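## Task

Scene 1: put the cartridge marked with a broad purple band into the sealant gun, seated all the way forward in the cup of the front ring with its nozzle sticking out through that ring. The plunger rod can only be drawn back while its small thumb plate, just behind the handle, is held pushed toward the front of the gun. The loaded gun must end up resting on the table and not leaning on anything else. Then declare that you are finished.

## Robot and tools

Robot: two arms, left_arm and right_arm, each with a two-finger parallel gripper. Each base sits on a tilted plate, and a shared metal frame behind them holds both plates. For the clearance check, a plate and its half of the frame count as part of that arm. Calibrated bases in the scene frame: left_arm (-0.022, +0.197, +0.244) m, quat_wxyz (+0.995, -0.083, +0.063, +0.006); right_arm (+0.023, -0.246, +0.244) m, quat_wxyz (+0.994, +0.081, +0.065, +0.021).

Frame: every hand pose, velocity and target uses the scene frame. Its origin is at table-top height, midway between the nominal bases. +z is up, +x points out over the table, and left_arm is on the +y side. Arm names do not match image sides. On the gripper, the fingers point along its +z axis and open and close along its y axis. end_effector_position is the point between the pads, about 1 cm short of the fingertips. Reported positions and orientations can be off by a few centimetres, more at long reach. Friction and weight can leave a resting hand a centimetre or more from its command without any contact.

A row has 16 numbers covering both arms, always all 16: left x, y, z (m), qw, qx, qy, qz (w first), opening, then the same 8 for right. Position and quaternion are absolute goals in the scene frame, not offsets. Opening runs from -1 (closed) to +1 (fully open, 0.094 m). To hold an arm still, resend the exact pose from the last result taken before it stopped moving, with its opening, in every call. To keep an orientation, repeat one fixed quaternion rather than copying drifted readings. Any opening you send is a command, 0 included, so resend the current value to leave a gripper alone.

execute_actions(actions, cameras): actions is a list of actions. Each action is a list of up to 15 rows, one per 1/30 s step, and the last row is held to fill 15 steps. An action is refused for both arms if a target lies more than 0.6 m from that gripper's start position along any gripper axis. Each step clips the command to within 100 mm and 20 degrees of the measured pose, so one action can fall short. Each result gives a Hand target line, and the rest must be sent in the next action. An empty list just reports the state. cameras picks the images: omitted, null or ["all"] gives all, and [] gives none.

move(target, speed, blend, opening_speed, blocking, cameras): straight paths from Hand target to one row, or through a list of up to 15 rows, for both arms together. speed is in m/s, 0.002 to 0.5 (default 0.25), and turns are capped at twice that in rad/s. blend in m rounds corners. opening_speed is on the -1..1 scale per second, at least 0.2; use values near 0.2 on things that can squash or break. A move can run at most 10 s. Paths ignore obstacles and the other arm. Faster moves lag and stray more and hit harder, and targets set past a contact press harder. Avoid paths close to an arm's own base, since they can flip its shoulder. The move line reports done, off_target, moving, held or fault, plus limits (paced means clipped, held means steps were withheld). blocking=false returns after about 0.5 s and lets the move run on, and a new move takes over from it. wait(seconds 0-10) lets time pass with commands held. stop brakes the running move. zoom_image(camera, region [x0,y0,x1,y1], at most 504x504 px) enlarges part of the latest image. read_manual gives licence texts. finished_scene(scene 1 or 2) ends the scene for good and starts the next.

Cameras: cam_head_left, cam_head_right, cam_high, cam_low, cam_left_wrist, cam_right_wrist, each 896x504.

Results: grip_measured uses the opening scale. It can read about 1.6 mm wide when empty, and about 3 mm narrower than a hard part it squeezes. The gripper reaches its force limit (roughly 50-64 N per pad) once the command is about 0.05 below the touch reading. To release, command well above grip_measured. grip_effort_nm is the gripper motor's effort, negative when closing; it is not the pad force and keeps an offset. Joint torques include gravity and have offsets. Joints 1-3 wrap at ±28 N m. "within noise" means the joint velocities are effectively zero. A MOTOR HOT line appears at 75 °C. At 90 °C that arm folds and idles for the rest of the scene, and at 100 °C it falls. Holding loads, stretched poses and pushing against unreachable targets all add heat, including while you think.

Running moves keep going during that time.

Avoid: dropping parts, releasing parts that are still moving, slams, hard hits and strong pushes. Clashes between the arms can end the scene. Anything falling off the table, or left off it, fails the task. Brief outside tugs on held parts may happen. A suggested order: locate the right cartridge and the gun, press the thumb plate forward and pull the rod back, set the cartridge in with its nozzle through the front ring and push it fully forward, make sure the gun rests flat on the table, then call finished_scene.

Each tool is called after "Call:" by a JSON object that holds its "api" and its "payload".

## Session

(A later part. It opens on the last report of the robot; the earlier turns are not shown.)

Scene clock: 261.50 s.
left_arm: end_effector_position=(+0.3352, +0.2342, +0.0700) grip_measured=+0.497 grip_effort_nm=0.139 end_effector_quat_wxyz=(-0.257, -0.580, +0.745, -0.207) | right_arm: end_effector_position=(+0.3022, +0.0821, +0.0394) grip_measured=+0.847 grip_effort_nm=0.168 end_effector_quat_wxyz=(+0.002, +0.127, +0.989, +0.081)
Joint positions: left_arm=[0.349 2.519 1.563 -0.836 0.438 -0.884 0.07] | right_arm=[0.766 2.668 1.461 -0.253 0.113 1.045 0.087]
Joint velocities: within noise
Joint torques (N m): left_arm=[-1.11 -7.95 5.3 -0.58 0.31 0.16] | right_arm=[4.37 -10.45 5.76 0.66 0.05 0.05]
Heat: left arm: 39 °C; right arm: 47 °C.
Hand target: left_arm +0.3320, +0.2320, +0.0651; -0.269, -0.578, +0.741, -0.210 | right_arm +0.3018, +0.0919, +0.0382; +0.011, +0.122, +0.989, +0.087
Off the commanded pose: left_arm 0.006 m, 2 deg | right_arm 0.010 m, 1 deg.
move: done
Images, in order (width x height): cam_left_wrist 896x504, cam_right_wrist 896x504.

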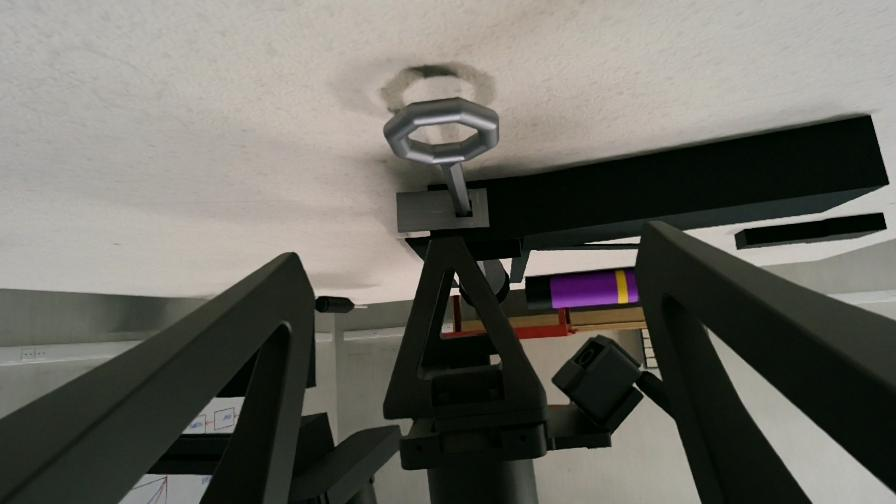

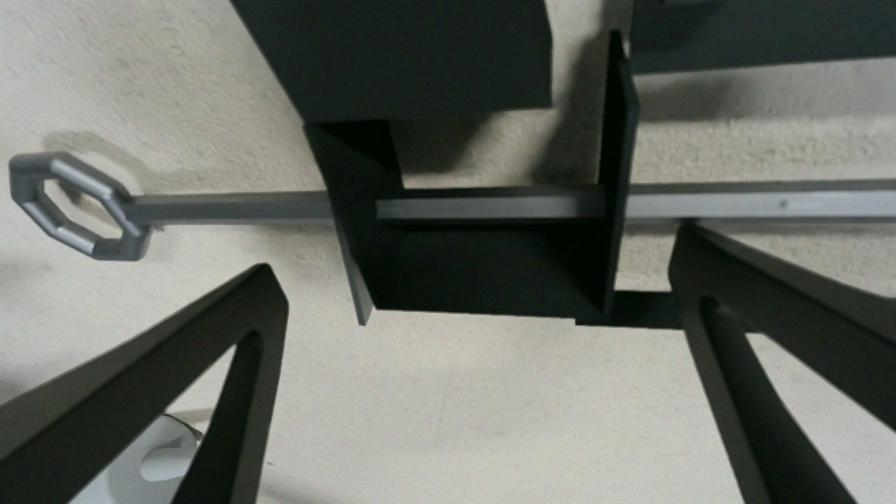

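Call:
{"api": "move", "payload": {"target": [0.332, 0.232, 0.065, 0.2699, 0.5776, -0.7411, 0.2103, 0.5, 0.297, 0.093, 0.023, 0.0108, 0.122, 0.989, 0.0866, 0.85], "cameras": ["cam_right_wrist","cam_left_wrist"], "speed": 0.06}}

Scene clock: 265.07 s.
left_arm: end_effector_position=(+0.3352, +0.2342, +0.0700) grip_measured=+0.497 grip_effort_nm=0.139 end_effector_quat_wxyz=(-0.257, -0.580, +0.745, -0.207) | right_arm: end_effector_position=(+0.2963, +0.0816, +0.0270) grip_measured=+0.847 grip_effort_nm=0.159 end_effector_quat_wxyz=(+0.000, +0.127, +0.989, +0.078)
Joint positions: left_arm=[0.349 2.519 1.563 -0.836 0.438 -0.884 0.07] | right_arm=[0.77 2.702 1.462 -0.228 0.115 1.049 0.087]
Joint velocities: within noise
Joint torques (N m): left_arm=[-1.07 -7.8 5.35 -0.56 0.32 0.15] | right_arm=[4.4 -9.73 5.87 0.78 0.03 0.05]
Heat: left arm: 39 °C; right arm: 47 °C.
Hand target: left_arm +0.3320, +0.2320, +0.0651; -0.269, -0.578, +0.741, -0.210 | right_arm +0.2967, +0.0927, +0.0234; +0.011, +0.122, +0.989, +0.087
Off the commanded pose: left_arm 0.006 m, 2 deg | right_arm 0.012 m, 2 deg.
move: off_target (right_arm)
Images, in order (width x height): cam_left_wrist 896x504, cam_right_wrist 896x504.

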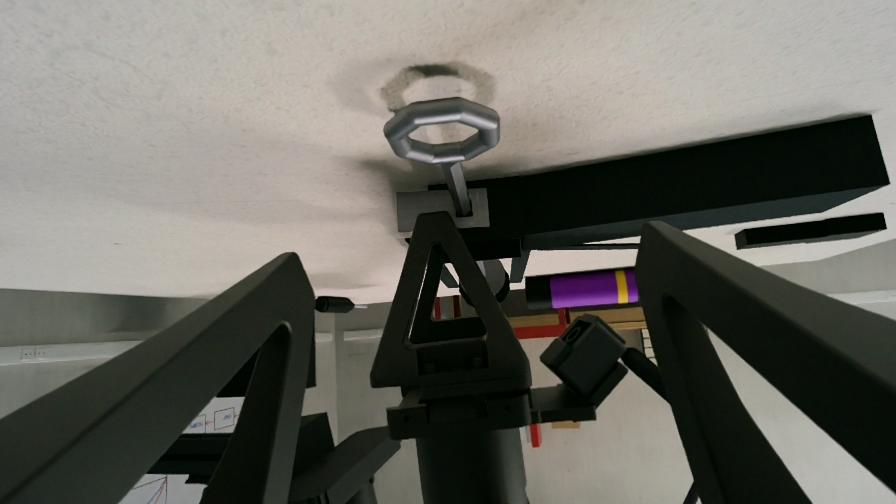

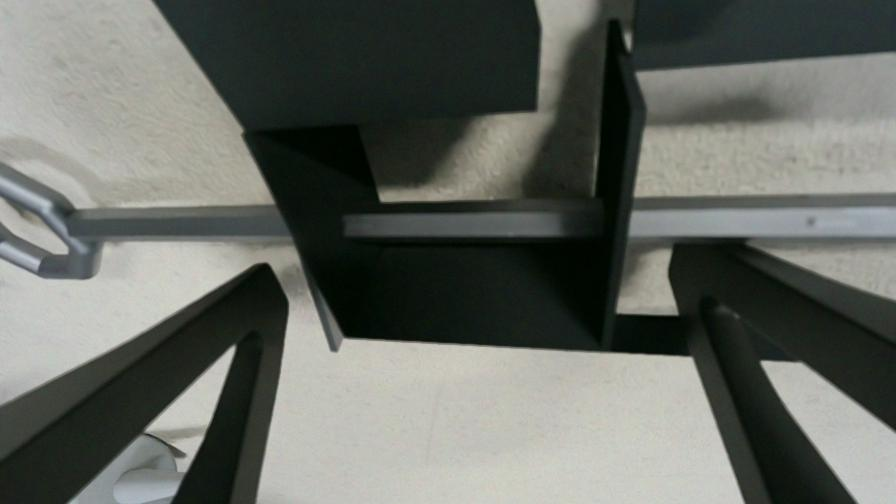

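Call:
{"api": "move", "payload": {"target": [[0.332, 0.232, 0.065, 0.2699, 0.5776, -0.7411, 0.2103, 0.5, 0.2965, 0.098, 0.019, 0.0108, 0.122, 0.989, 0.0866, 0.85],[0.332, 0.232, 0.065, 0.2699, 0.5776, -0.7411, 0.2103, 0.5, 0.2965, 0.098, 0.019, 0.0108, 0.122, 0.989, 0.0866, 0.1]], "cameras": ["cam_right_wrist","cam_left_wrist"], "speed": 0.06, "opening_speed": 0.5}}

Scene clock: 270.13 s.
left_arm: end_effector_position=(+0.3351, +0.2341, +0.0700) grip_measured=+0.497 grip_effort_nm=0.139 end_effector_quat_wxyz=(-0.257, -0.580, +0.745, -0.207) | right_arm: end_effector_position=(+0.2969, +0.0853, +0.0245) grip_measured=+0.178 grip_effort_nm=-0.960 end_effector_quat_wxyz=(+0.003, +0.128, +0.989, +0.073)
Joint positions: left_arm=[0.349 2.519 1.563 -0.837 0.438 -0.884 0.07] | right_arm=[0.778 2.72 1.491 -0.243 0.126 1.061 0.055]
Joint velocities: within noise
Joint torques (N m): left_arm=[-1.11 -7.8 5.33 -0.55 0.31 0.16] | right_arm=[4.18 -9.54 5.75 0.89 -0.07 -0.01]
Heat: left arm: 39 °C; right arm: 48 °C.
Hand target: left_arm +0.3320, +0.2320, +0.0651; -0.269, -0.578, +0.741, -0.210 | right_arm +0.2962, +0.0975, +0.0195; +0.011, +0.122, +0.989, +0.087
Off the commanded pose: left_arm 0.006 m, 2 deg | right_arm 0.014 m, 2 deg.
move: off_target (right_arm); target 2's new opening was sent with right_arm's hand 0.018 m and 2 deg from that target
Images, in order (width x height): cam_left_wrist 896x504, cam_right_wrist 896x504.

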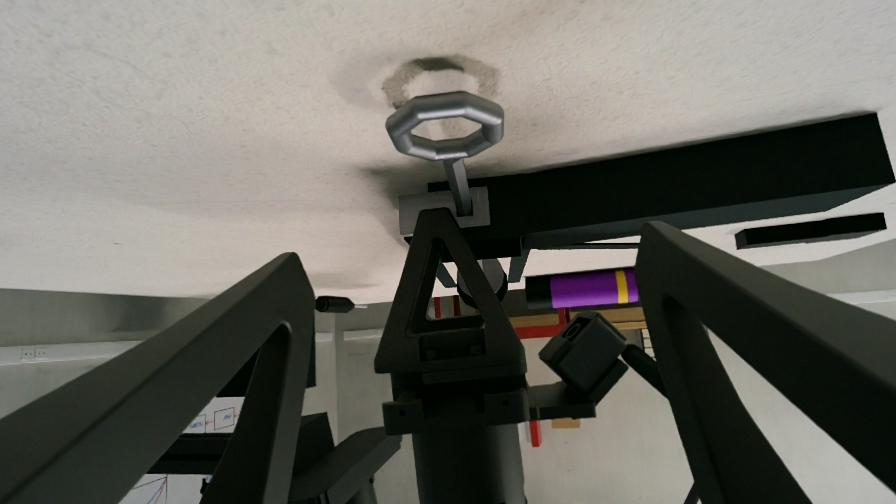

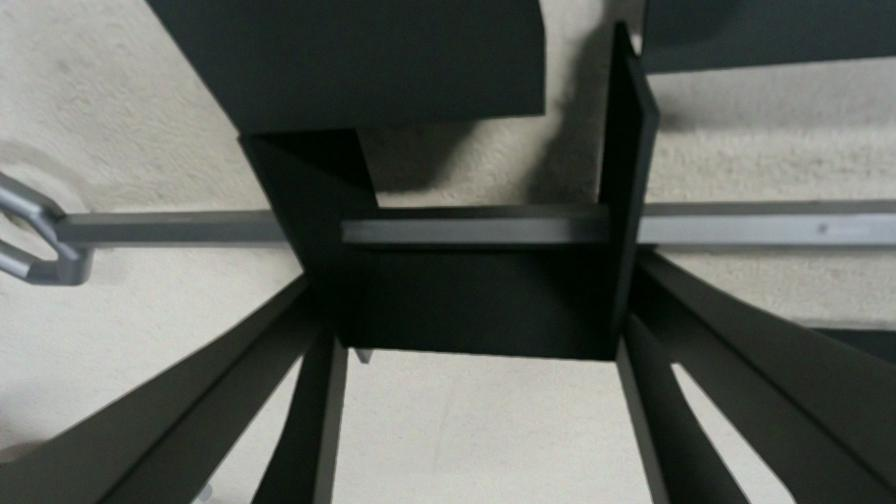

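Call:
{"api": "move", "payload": {"target": [0.318, 0.189, 0.009, 0.2699, 0.5776, -0.7411, 0.2103, 0.5, 0.2965, 0.098, 0.019, 0.0108, 0.122, 0.989, 0.0866, 0.1], "cameras": ["cam_right_wrist","cam_left_wrist"], "speed": 0.06}}

Scene clock: 279.03 s.
left_arm: end_effector_position=(+0.3236, +0.1992, +0.0160) grip_measured=+0.497 grip_effort_nm=0.134 end_effector_quat_wxyz=(-0.259, -0.578, +0.745, -0.209) | right_arm: end_effector_position=(+0.2969, +0.0853, +0.0245) grip_measured=+0.176 grip_effort_nm=-1.009 end_effector_quat_wxyz=(+0.003, +0.128, +0.989, +0.073)
Joint positions: left_arm=[0.295 2.651 1.519 -0.64 0.454 -0.939 0.07] | right_arm=[0.778 2.72 1.491 -0.243 0.126 1.061 0.055]
Joint velocities: within noise
Joint torques (N m): left_arm=[-2.85 -7.72 2.33 -0.22 0.33 -0.1] | right_arm=[4.22 -9.61 5.76 0.87 -0.05 0]
Heat: left arm: 39 °C; right arm: 48 °C.
Hand target: left_arm +0.3177, +0.1891, +0.0094; -0.270, -0.578, +0.741, -0.210 | right_arm +0.2962, +0.0975, +0.0195; +0.011, +0.122, +0.989, +0.087
Off the commanded pose: left_arm 0.014 m, 1 deg | right_arm 0.014 m, 2 deg.
move: off_target (left_arm, right_arm)
Images, in order (width x height): cam_left_wrist 896x504, cam_right_wrist 896x504.

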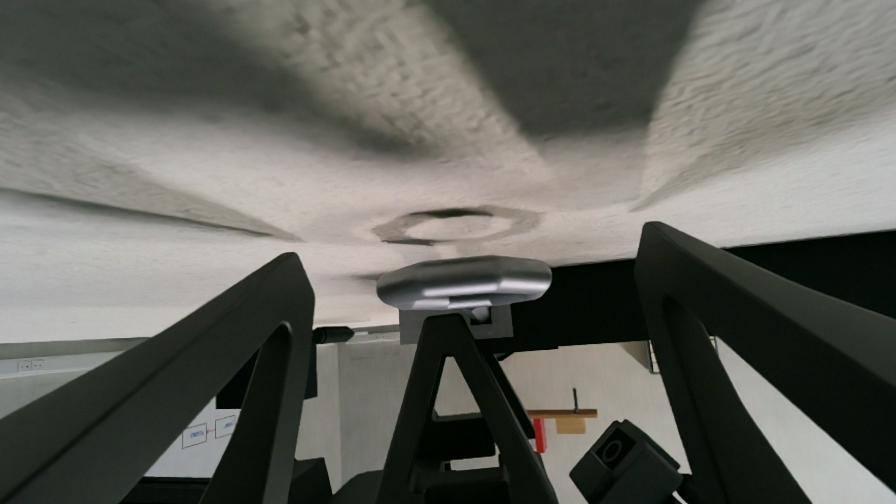

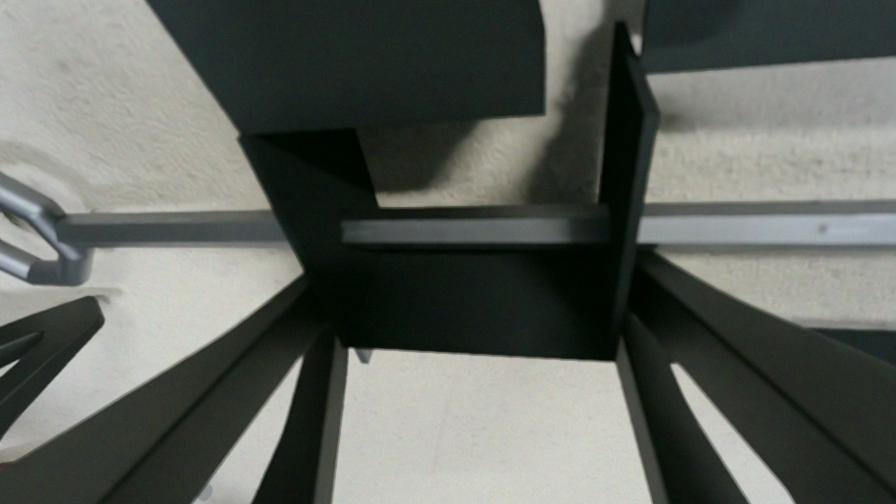

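Call:
{"api": "move", "payload": {"target": [0.318, 0.189, 0.009, 0.2699, 0.5776, -0.7411, 0.2103, -0.5, 0.2965, 0.098, 0.019, 0.0108, 0.122, 0.989, 0.0866, 0.05], "cameras": ["cam_right_wrist","cam_left_wrist"], "speed": 0.06, "opening_speed": 0.7}}

Call:
{"api": "move", "payload": {"target": [0.324, 0.214, 0.009, 0.2699, 0.5776, -0.7411, 0.2103, -0.5, 0.2965, 0.098, 0.019, 0.0108, 0.122, 0.989, 0.0866, 0.05], "cameras": ["cam_right_wrist","cam_left_wrist"], "speed": 0.04}}

Scene clock: 296.30 s.
left_arm: end_effector_position=(+0.3228, +0.1994, +0.0157) grip_measured=-0.266 grip_effort_nm=-1.023 end_effector_quat_wxyz=(-0.259, -0.579, +0.745, -0.207) | right_arm: end_effector_position=(+0.2970, +0.0854, +0.0245) grip_measured=+0.176 grip_effort_nm=-1.009 end_effector_quat_wxyz=(+0.003, +0.128, +0.989, +0.073)
Joint positions: left_arm=[0.295 2.651 1.517 -0.639 0.451 -0.94 0.034] | right_arm=[0.778 2.72 1.491 -0.242 0.126 1.061 0.055]
Joint velocities: within noise
Joint torques (N m): left_arm=[-2.8 -7.82 2.39 -0.23 0.37 -0.11] | right_arm=[4.22 -9.65 5.85 0.88 -0.05 0]
Heat: left arm: 37 °C; right arm: 48 °C.
Hand target: left_arm +0.3177, +0.1892, +0.0093; -0.270, -0.578, +0.741, -0.210 | right_arm +0.2961, +0.0975, +0.0195; +0.011, +0.122, +0.989, +0.086
Off the commanded pose: left_arm 0.013 m, 1 deg | right_arm 0.014 m, 2 deg.
move: off_target (left_arm, right_arm)
Images, in order (width x height): cam_left_wrist 896x504, cam_right_wrist 896x504.

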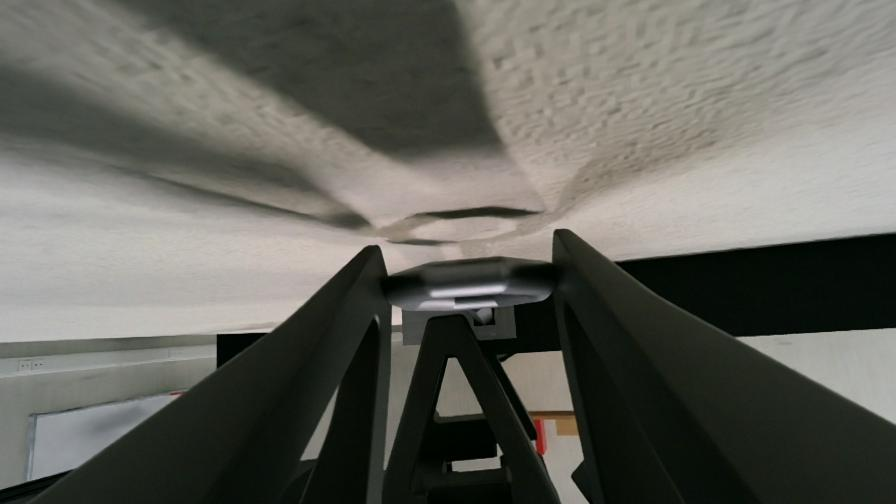

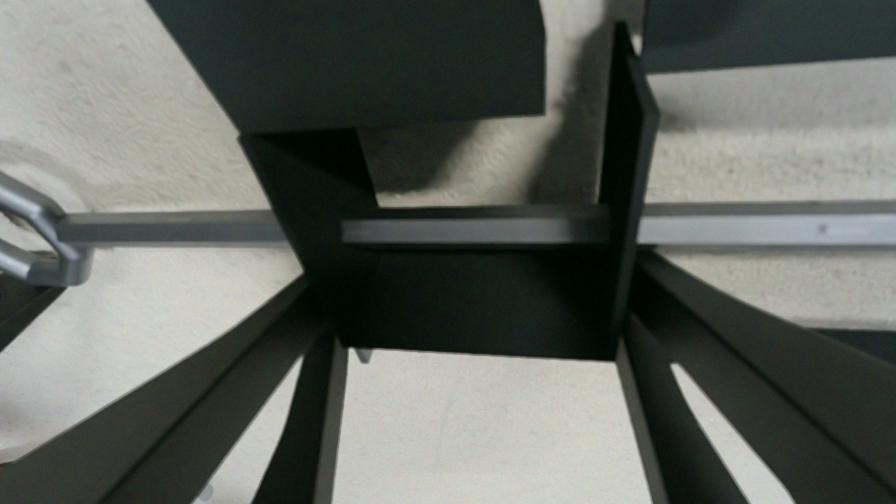

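Scene clock: 297.37 s.
left_arm: end_effector_position=(+0.3243, +0.2047, +0.0159) grip_measured=-0.267 grip_effort_nm=-1.033 end_effector_quat_wxyz=(-0.272, -0.574, +0.742, -0.216) | right_arm: end_effector_position=(+0.2983, +0.0896, +0.0249) grip_measured=+0.176 grip_effort_nm=-1.009 end_effector_quat_wxyz=(+0.007, +0.128, +0.989, +0.078)
Joint positions: left_arm=[0.316 2.68 1.575 -0.704 0.47 -0.903 0.034] | right_arm=[0.783 2.724 1.498 -0.235 0.126 1.064 0.055]
Joint velocities: within noise
Joint torques (N m): left_arm=[-0.03 -8.36 5 -0.48 0.09 0.13] | right_arm=[3.84 -9.92 5.19 0.81 -0.06 -0.02]
Heat: left arm: 37 °C; right arm: 48 °C.
Hand target: left_arm +0.3238, +0.2139, +0.0092; -0.270, -0.578, +0.741, -0.210 | right_arm +0.2963, +0.0977, +0.0194; +0.011, +0.122, +0.989, +0.087
Off the commanded pose: left_arm 0.012 m, 1 deg | right_arm 0.010 m, 1 deg.
move: off_target (left_arm)
Images, in order (width x height): cam_left_wrist 896x504, cam_right_wrist 896x504.

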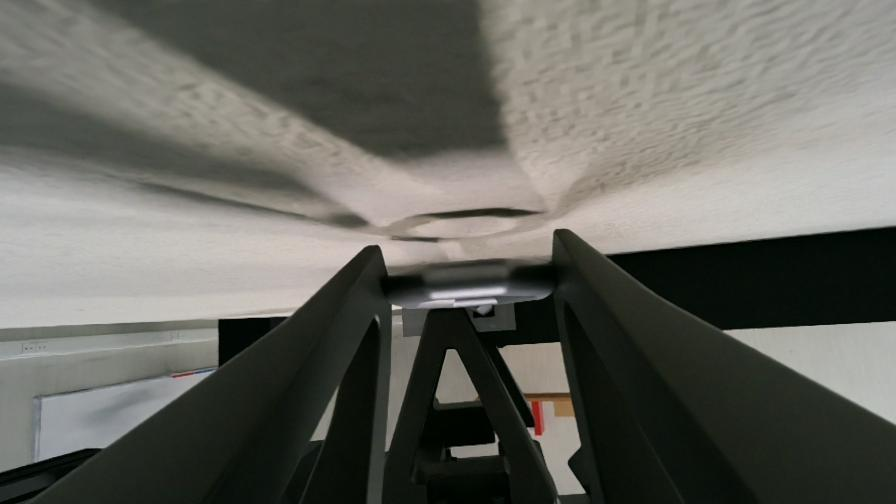

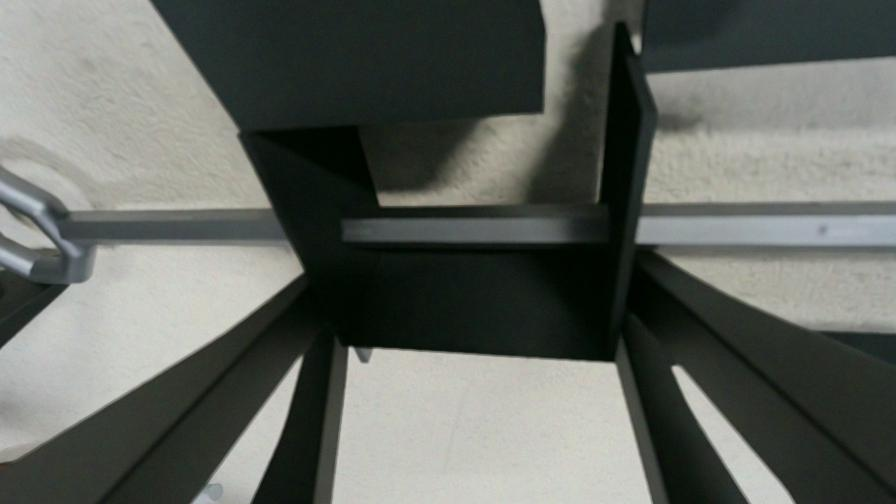

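Call:
{"api": "move", "payload": {"target": [0.329, 0.234, 0.009, 0.2699, 0.5776, -0.7411, 0.2103, -0.6, 0.294, 0.088, 0.019, 0.0108, 0.122, 0.989, 0.0866, 0.0], "cameras": ["cam_right_wrist","cam_left_wrist"], "speed": 0.05}}

Scene clock: 300.57 s.
left_arm: end_effector_position=(+0.3281, +0.2218, +0.0152) grip_measured=-0.267 grip_effort_nm=-1.028 end_effector_quat_wxyz=(-0.276, -0.573, +0.740, -0.219) | right_arm: end_effector_position=(+0.2975, +0.0890, +0.0238) grip_measured=+0.176 grip_effort_nm=-1.004 end_effector_quat_wxyz=(+0.009, +0.129, +0.988, +0.080)
Joint positions: left_arm=[0.355 2.707 1.649 -0.776 0.469 -0.859 0.034] | right_arm=[0.783 2.723 1.486 -0.218 0.126 1.063 0.055]
Joint velocities: within noise
Joint torques (N m): left_arm=[0.25 -8.9 5.56 -0.51 0.02 0.13] | right_arm=[2.73 -11.55 1.83 0.98 -0.08 -0.15]
Heat: left arm: 37 °C; right arm: 49 °C.
Hand target: left_arm +0.3287, +0.2339, +0.0093; -0.270, -0.578, +0.741, -0.210 | right_arm +0.2939, +0.0879, +0.0191; +0.010, +0.122, +0.989, +0.086
Off the commanded pose: left_arm 0.014 m, 1 deg | right_arm 0.006 m, 1 deg.
move: off_target (left_arm)
Images, in order (width x height): cam_left_wrist 896x504, cam_right_wrist 896x504.

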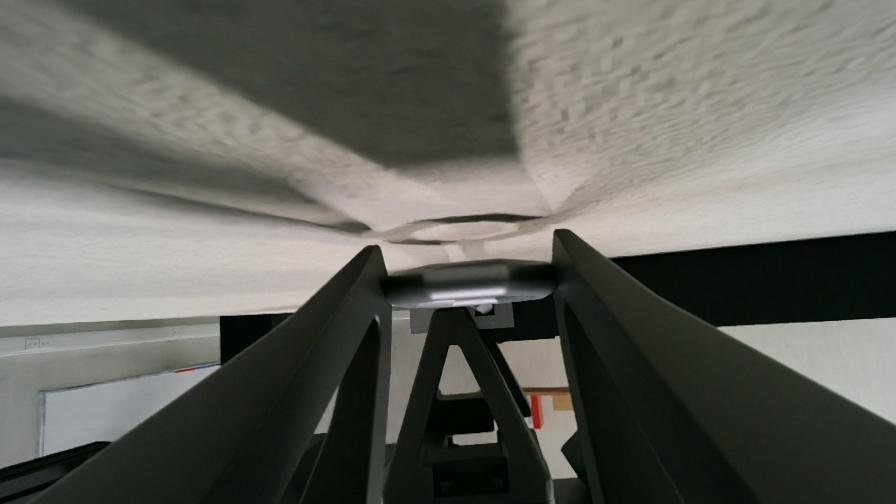

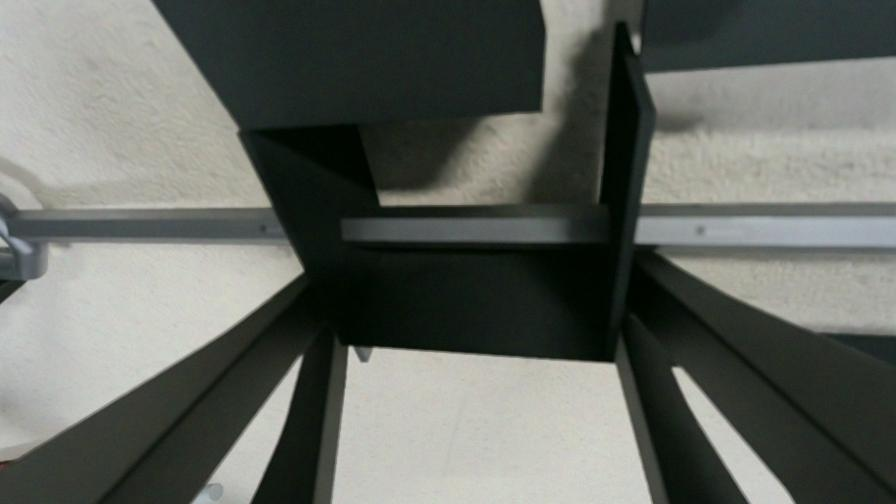

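Call:
{"api": "move", "payload": {"target": [0.342, 0.288, 0.009, 0.2699, 0.5776, -0.7411, 0.2103, -0.6, 0.294, 0.088, 0.019, 0.0108, 0.122, 0.989, 0.0866, 0.0], "cameras": ["cam_right_wrist","cam_left_wrist"], "speed": 0.06}}

Scene clock: 305.13 s.
left_arm: end_effector_position=(+0.3414, +0.2753, +0.0153) grip_measured=-0.267 grip_effort_nm=-1.033 end_effector_quat_wxyz=(-0.277, -0.573, +0.741, -0.214) | right_arm: end_effector_position=(+0.2985, +0.0888, +0.0248) grip_measured=+0.176 grip_effort_nm=-1.004 end_effector_quat_wxyz=(+0.011, +0.130, +0.988, +0.080)
Joint positions: left_arm=[0.451 2.794 1.903 -0.992 0.432 -0.755 0.034] | right_arm=[0.783 2.72 1.483 -0.216 0.13 1.065 0.055]
Joint velocities: within noise
Joint torques (N m): left_arm=[0.66 -9.33 6.61 -0.63 0.06 0.12] | right_arm=[2.76 -11.23 2.09 0.95 -0.1 -0.16]
Heat: left arm: 37 °C; right arm: 48 °C.
Hand target: left_arm +0.3417, +0.2879, +0.0093; -0.270, -0.578, +0.741, -0.210 | right_arm +0.2940, +0.0879, +0.0192; +0.011, +0.122, +0.989, +0.086
Off the commanded pose: left_arm 0.014 m, 1 deg | right_arm 0.007 m, 1 deg.
move: off_target (left_arm)
Images, in order (width x height): cam_left_wrist 896x504, cam_right_wrist 896x504.

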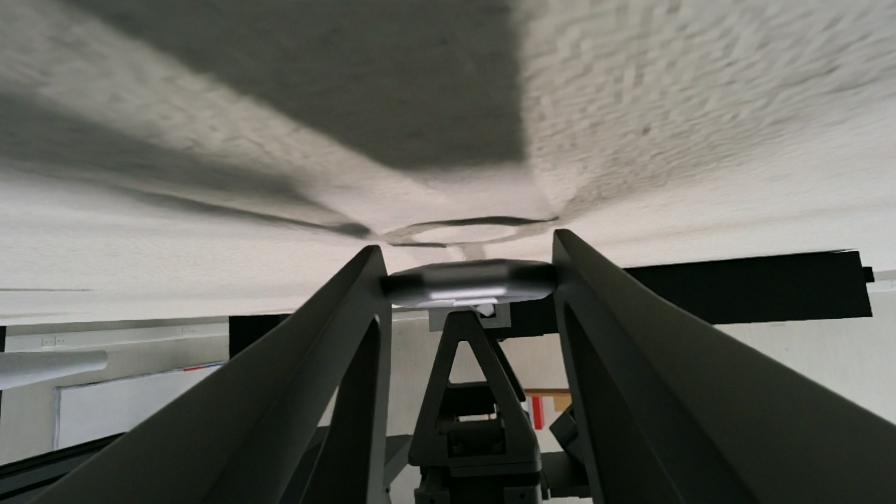

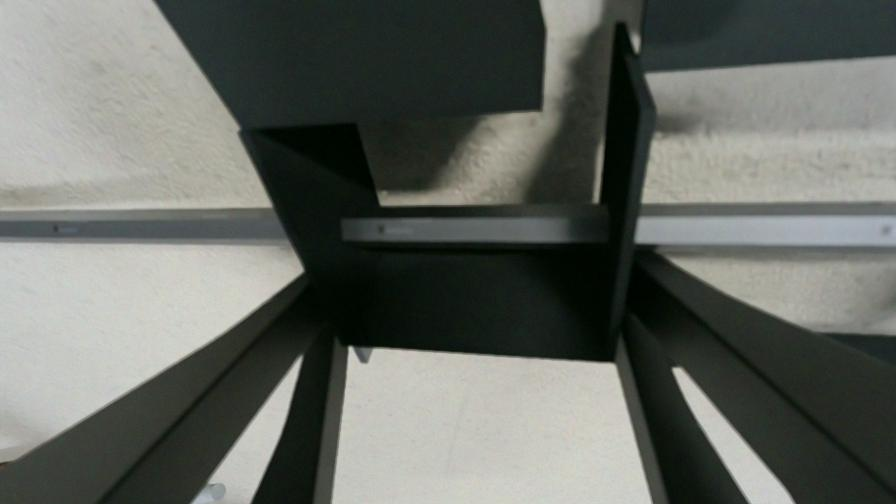

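Call:
{"api": "move", "payload": {"target": [0.353, 0.335, 0.009, 0.2699, 0.5776, -0.7411, 0.2103, -0.6, 0.294, 0.088, 0.019, 0.0108, 0.122, 0.989, 0.0866, 0.0], "cameras": ["cam_right_wrist","cam_left_wrist","cam_head_right"], "speed": 0.06}}

Scene clock: 310.13 s.
left_arm: end_effector_position=(+0.3526, +0.3164, +0.0180) grip_measured=-0.267 grip_effort_nm=-1.028 end_effector_quat_wxyz=(-0.287, -0.571, +0.737, -0.219) | right_arm: end_effector_position=(+0.3004, +0.0902, +0.0267) grip_measured=+0.176 grip_effort_nm=-1.004 end_effector_quat_wxyz=(+0.013, +0.132, +0.988, +0.083)
Joint positions: left_arm=[0.521 2.922 2.219 -1.231 0.422 -0.678 0.034] | right_arm=[0.783 2.715 1.483 -0.213 0.13 1.068 0.055]
Joint velocities: within noise
Joint torques (N m): left_arm=[0.99 -9.98 7.86 -0.53 -0.05 0.12] | right_arm=[2.78 -10.93 2.07 0.97 -0.11 -0.2]
Heat: left arm: 38 °C; right arm: 49 °C.
Hand target: left_arm +0.3525, +0.3348, +0.0097; -0.269, -0.578, +0.741, -0.210 | right_arm +0.2939, +0.0879, +0.0193; +0.011, +0.122, +0.989, +0.086
Off the commanded pose: left_arm 0.021 m, 2 deg | right_arm 0.010 m, 1 deg.
move: off_target (left_arm)
Images, in order (width x height): cam_head_right 896x504, cam_left_wrist 896x504, cam_right_wrist 896x504.

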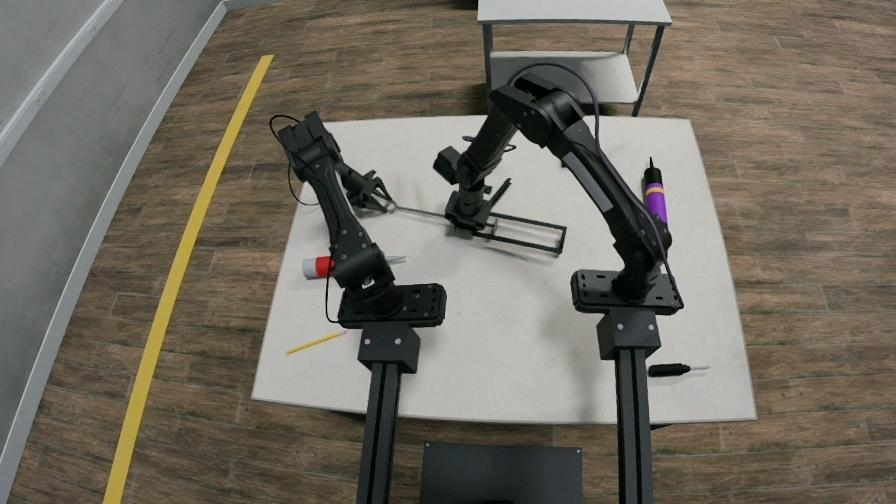

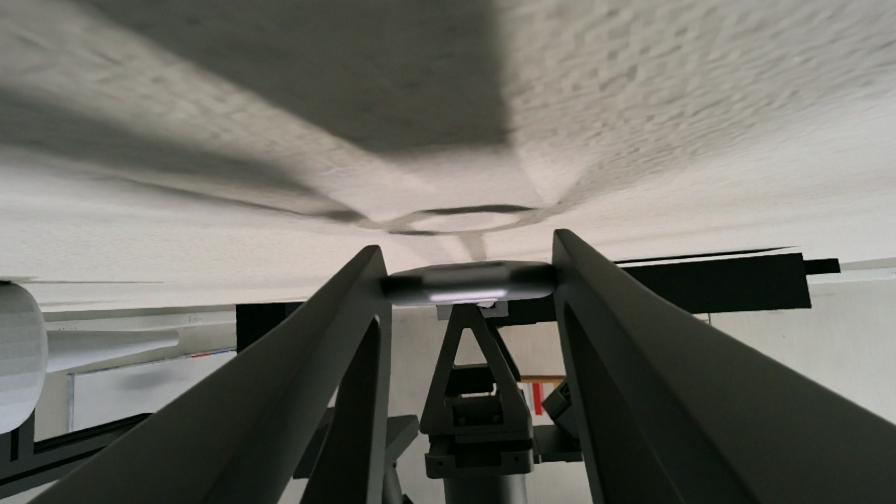

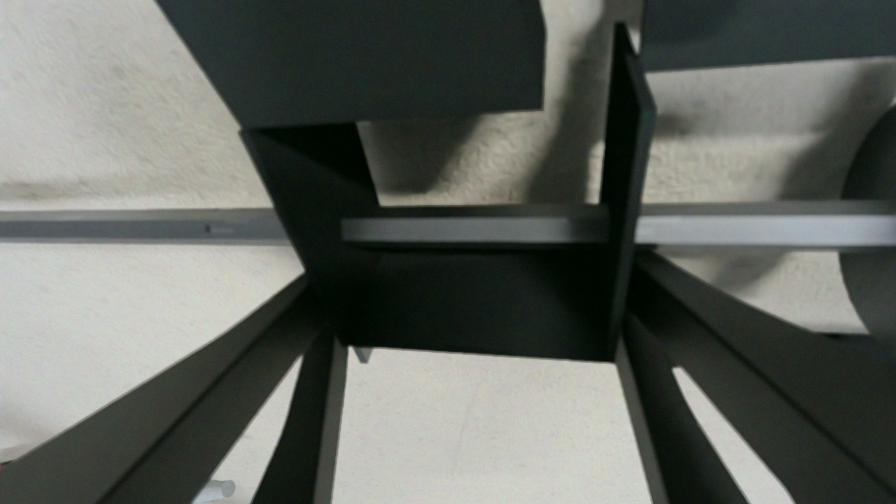

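Call:
{"api": "move", "payload": {"target": [0.360, 0.358, 0.007, 0.2699, 0.5776, -0.7411, 0.2103, -0.6, 0.293, 0.087, 0.018, 0.0108, 0.122, 0.989, 0.0866, 0.0], "cameras": ["cam_right_wrist","cam_left_wrist","cam_head_right"], "speed": 0.05}}

Scene clock: 315.33 s.
left_arm: end_effector_position=(+0.3592, +0.3387, +0.0191) grip_measured=-0.267 grip_effort_nm=-1.028 end_effector_quat_wxyz=(-0.292, -0.569, +0.737, -0.219) | right_arm: end_effector_position=(+0.3008, +0.0903, +0.0275) grip_measured=+0.176 grip_effort_nm=-1.009 end_effector_quat_wxyz=(+0.014, +0.133, +0.987, +0.085)
Joint positions: left_arm=[0.553 3.049 2.505 -1.416 0.411 -0.641 0.034] | right_arm=[0.783 2.712 1.478 -0.206 0.131 1.07 0.055]
Joint velocities: within noise
Joint torques (N m): left_arm=[1.26 -10.03 8.23 -0.46 -0.1 0.07] | right_arm=[2.74 -10.67 1.94 0.96 -0.1 -0.23]
Heat: left arm: 38 °C; right arm: 50 °C.
Hand target: left_arm +0.3592, +0.3577, +0.0079; -0.269, -0.578, +0.741, -0.210 | right_arm +0.2928, +0.0868, +0.0183; +0.010, +0.122, +0.989, +0.086
Off the commanded pose: left_arm 0.023 m, 3 deg | right_arm 0.013 m, 1 deg.
move: off_target (left_arm, right_arm)
Images, in order (width x height): cam_head_right 896x504, cam_left_wrist 896x504, cam_right_wrist 896x504.

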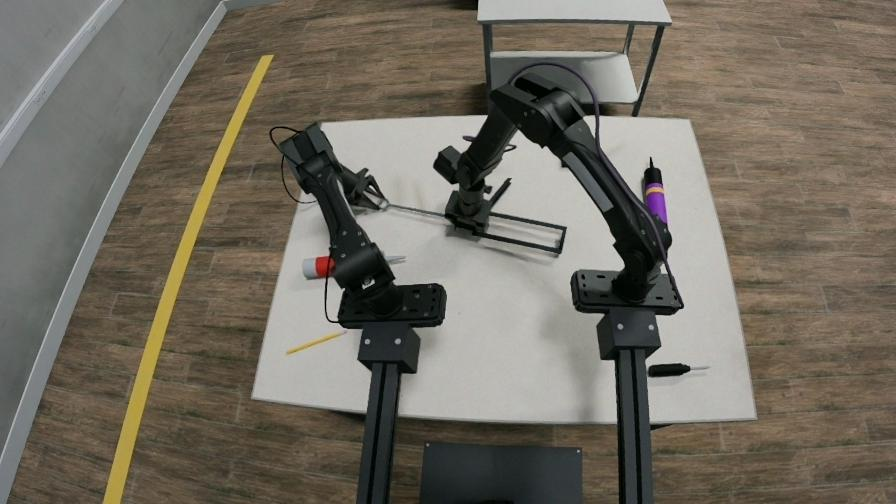

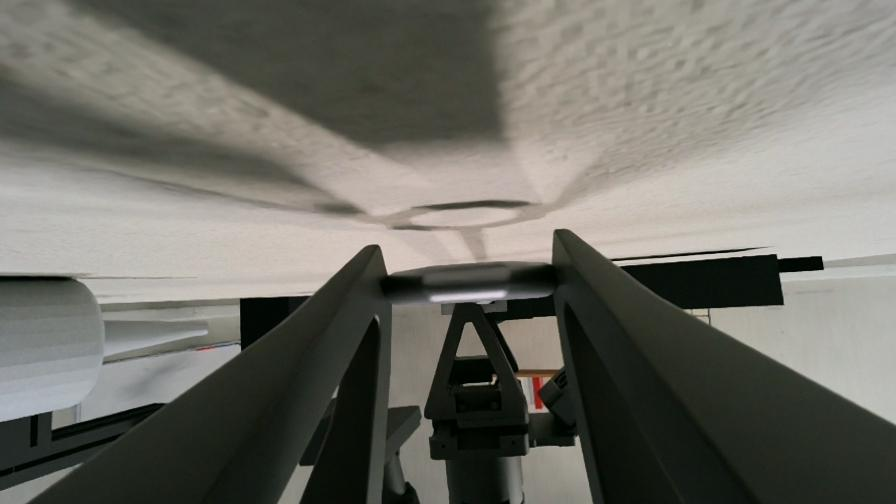

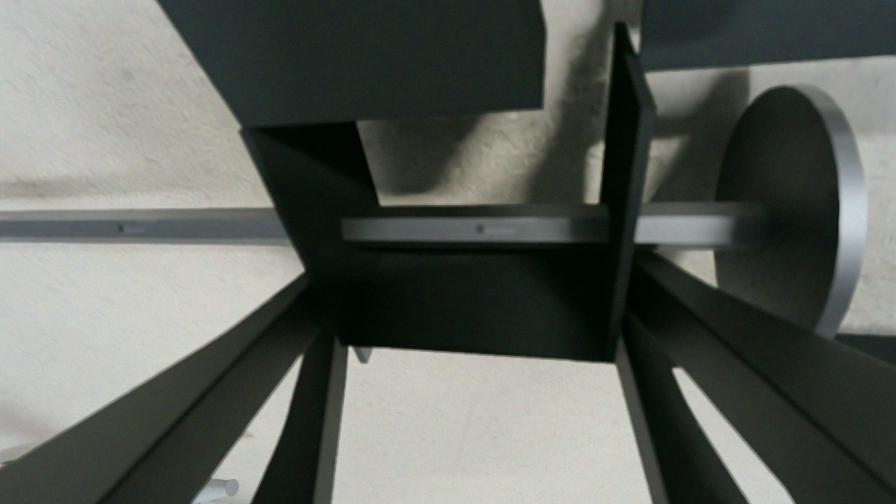

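Call:
{"api": "move", "payload": {"target": [0.364, 0.374, 0.007, 0.2699, 0.5776, -0.7411, 0.2103, -0.6, 0.293, 0.087, 0.018, 0.0108, 0.122, 0.989, 0.0866, 0.0], "cameras": ["cam_right_wrist","cam_left_wrist"], "speed": 0.04}}

Scene clock: 319.13 s.
left_arm: end_effector_position=(+0.3614, +0.3459, +0.0199) grip_measured=-0.267 grip_effort_nm=-1.028 end_effector_quat_wxyz=(-0.294, -0.569, +0.736, -0.220) | right_arm: end_effector_position=(+0.3015, +0.0908, +0.0279) grip_measured=+0.176 grip_effort_nm=-1.009 end_effector_quat_wxyz=(+0.015, +0.134, +0.987, +0.086)
Joint positions: left_arm=[0.563 3.125 2.669 -1.513 0.409 -0.629 0.034] | right_arm=[0.783 2.711 1.478 -0.204 0.131 1.071 0.055]
Joint velocities: within noise
Joint torques (N m): left_arm=[2.21 -10.51 8.99 -0.33 -0.15 0.08] | right_arm=[2.71 -10.58 1.94 0.94 -0.11 -0.22]
Heat: left arm: 38 °C; right arm: 49 °C.
Hand target: left_arm +0.3625, +0.3735, +0.0089; -0.259, -0.582, +0.742, -0.209 | right_arm +0.2929, +0.0868, +0.0184; +0.010, +0.122, +0.989, +0.086
Off the commanded pose: left_arm 0.031 m, 3 deg | right_arm 0.014 m, 1 deg.
joint sent to its limit (left arm) — joint 2 (shoulder), upper limit. The joint targets still meet the commanded pose.
move: off_target (left_arm, right_arm)
Images, in order (width x height): cam_left_wrist 896x504, cam_right_wrist 896x504.

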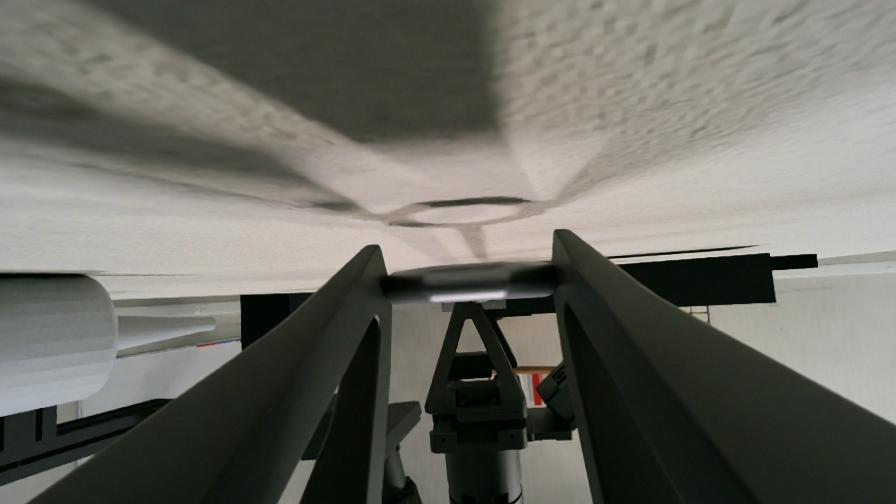

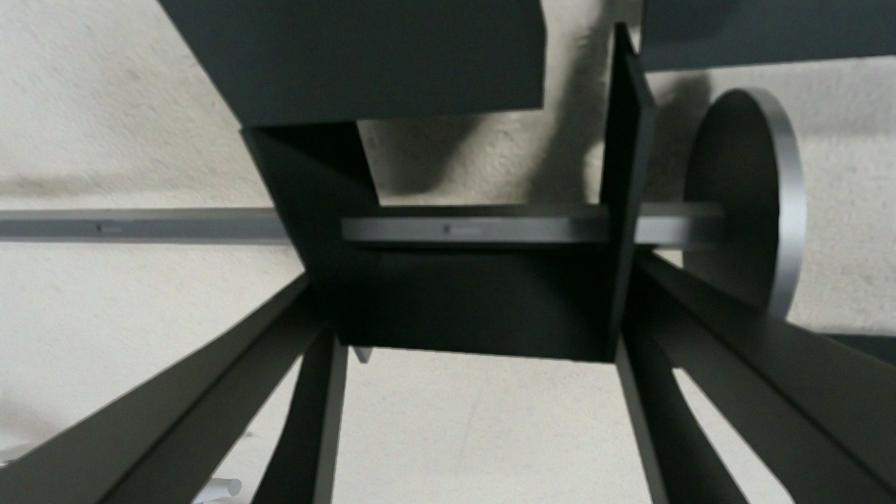

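Call:
{"api": "move", "payload": {"target": [0.366, 0.392, 0.010, 0.2043, 0.5936, -0.762, 0.159, -0.6, 0.293, 0.085, 0.016, 0.0108, 0.122, 0.989, 0.0866, 0.0], "cameras": ["cam_right_wrist","cam_left_wrist"], "speed": 0.04}}

Scene clock: 326.53 s.
left_arm: end_effector_position=(+0.3552, +0.3468, +0.0171) grip_measured=-0.267 grip_effort_nm=-1.033 end_effector_quat_wxyz=(-0.289, -0.575, +0.735, -0.211) | right_arm: end_effector_position=(+0.3009, +0.0908, +0.0277) grip_measured=+0.176 grip_effort_nm=-1.004 end_effector_quat_wxyz=(+0.016, +0.126, +0.988, +0.086)
Joint positions: left_arm=[0.567 3.047 2.503 -1.412 0.391 -0.645 0.034] | right_arm=[0.783 2.711 1.477 -0.203 0.13 1.054 0.055]
Joint velocities: within noise
Joint torques (N m): left_arm=[1.42 -15.53 4.12 0.23 -0.87 -0.2] | right_arm=[2.3 -10.41 1.62 1.03 -0.11 -0.1]
Heat: left arm: 41 °C; right arm: 48 °C.
Hand target: left_arm +0.3656, +0.3923, +0.0145; -0.221, -0.592, +0.758, -0.160 | right_arm +0.2930, +0.0848, +0.0165; +0.011, +0.122, +0.989, +0.086
Off the commanded pose: left_arm 0.047 m, 12 deg | right_arm 0.015 m, 1 deg.
move: off_target (left_arm, right_arm)
Images, in order (width x height): cam_left_wrist 896x504, cam_right_wrist 896x504.

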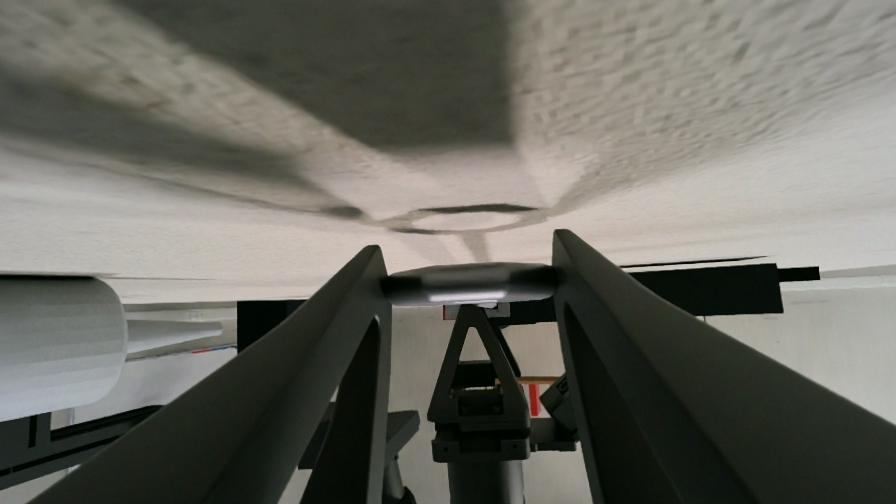

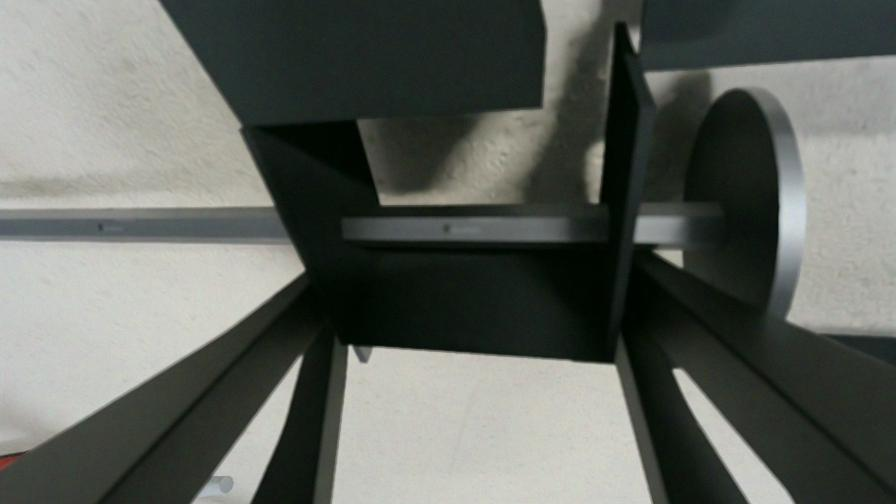

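Call:
{"api": "move", "payload": {"target": [[0.358, 0.352, 0.010, 0.289, 0.575, -0.735, 0.211, -0.6, 0.297, 0.096, 0.018, 0.0108, 0.122, 0.989, 0.0866, 0.1],[0.358, 0.352, 0.010, 0.289, 0.575, -0.735, 0.211, 0.5, 0.297, 0.096, 0.018, 0.0108, 0.122, 0.989, 0.0866, 0.7]], "cameras": ["cam_right_wrist","cam_left_wrist"], "speed": 0.05}}

Scene clock: 331.97 s.
left_arm: end_effector_position=(+0.3596, +0.3537, +0.0201) grip_measured=+0.497 grip_effort_nm=0.149 end_effector_quat_wxyz=(-0.288, -0.578, +0.734, -0.212) | right_arm: end_effector_position=(+0.3051, +0.0992, +0.0314) grip_measured=+0.697 grip_effort_nm=0.193 end_effector_quat_wxyz=(+0.017, +0.126, +0.987, +0.094)
Joint positions: left_arm=[0.574 3.103 2.637 -1.49 0.392 -0.643 0.07] | right_arm=[0.788 2.714 1.504 -0.211 0.124 1.058 0.08]
Joint velocities: within noise
Joint torques (N m): left_arm=[-1.2 -9.5 7.12 -0.64 0.12 0.11] | right_arm=[2.91 -9.33 4.31 0.72 -0.04 -0.03]
Heat: left arm: 44 °C; right arm: 47 °C.
Hand target: left_arm +0.3578, +0.3519, +0.0103; -0.289, -0.576, +0.735, -0.211 | right_arm +0.2966, +0.0956, +0.0184; +0.011, +0.122, +0.989, +0.086
Off the commanded pose: left_arm 0.010 m, 0 deg | right_arm 0.016 m, 1 deg.
move: off_target (right_arm); target 2's new opening was sent with right_arm's hand 0.013 m and 1 deg from that target
Images, in order (width x height): cam_left_wrist 896x504, cam_right_wrist 896x504.

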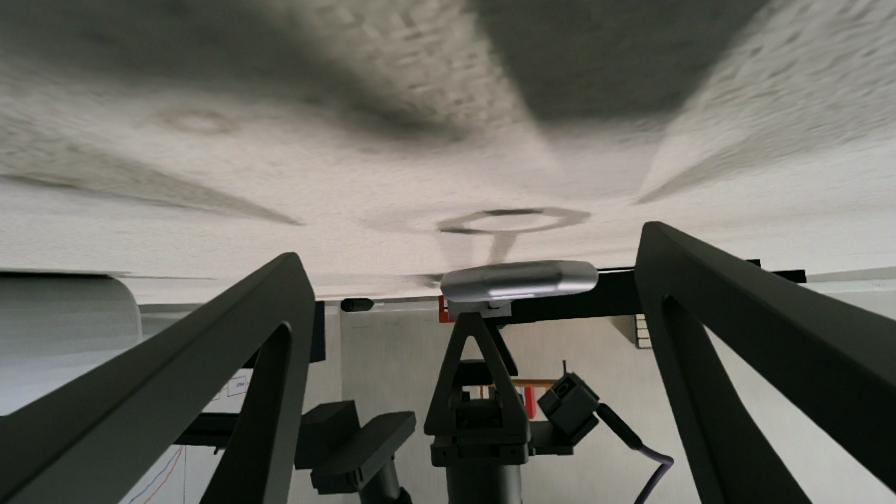

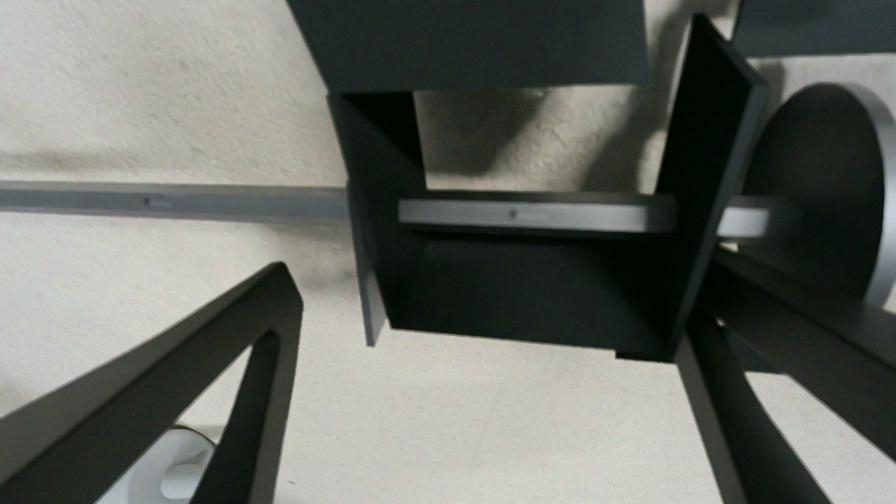

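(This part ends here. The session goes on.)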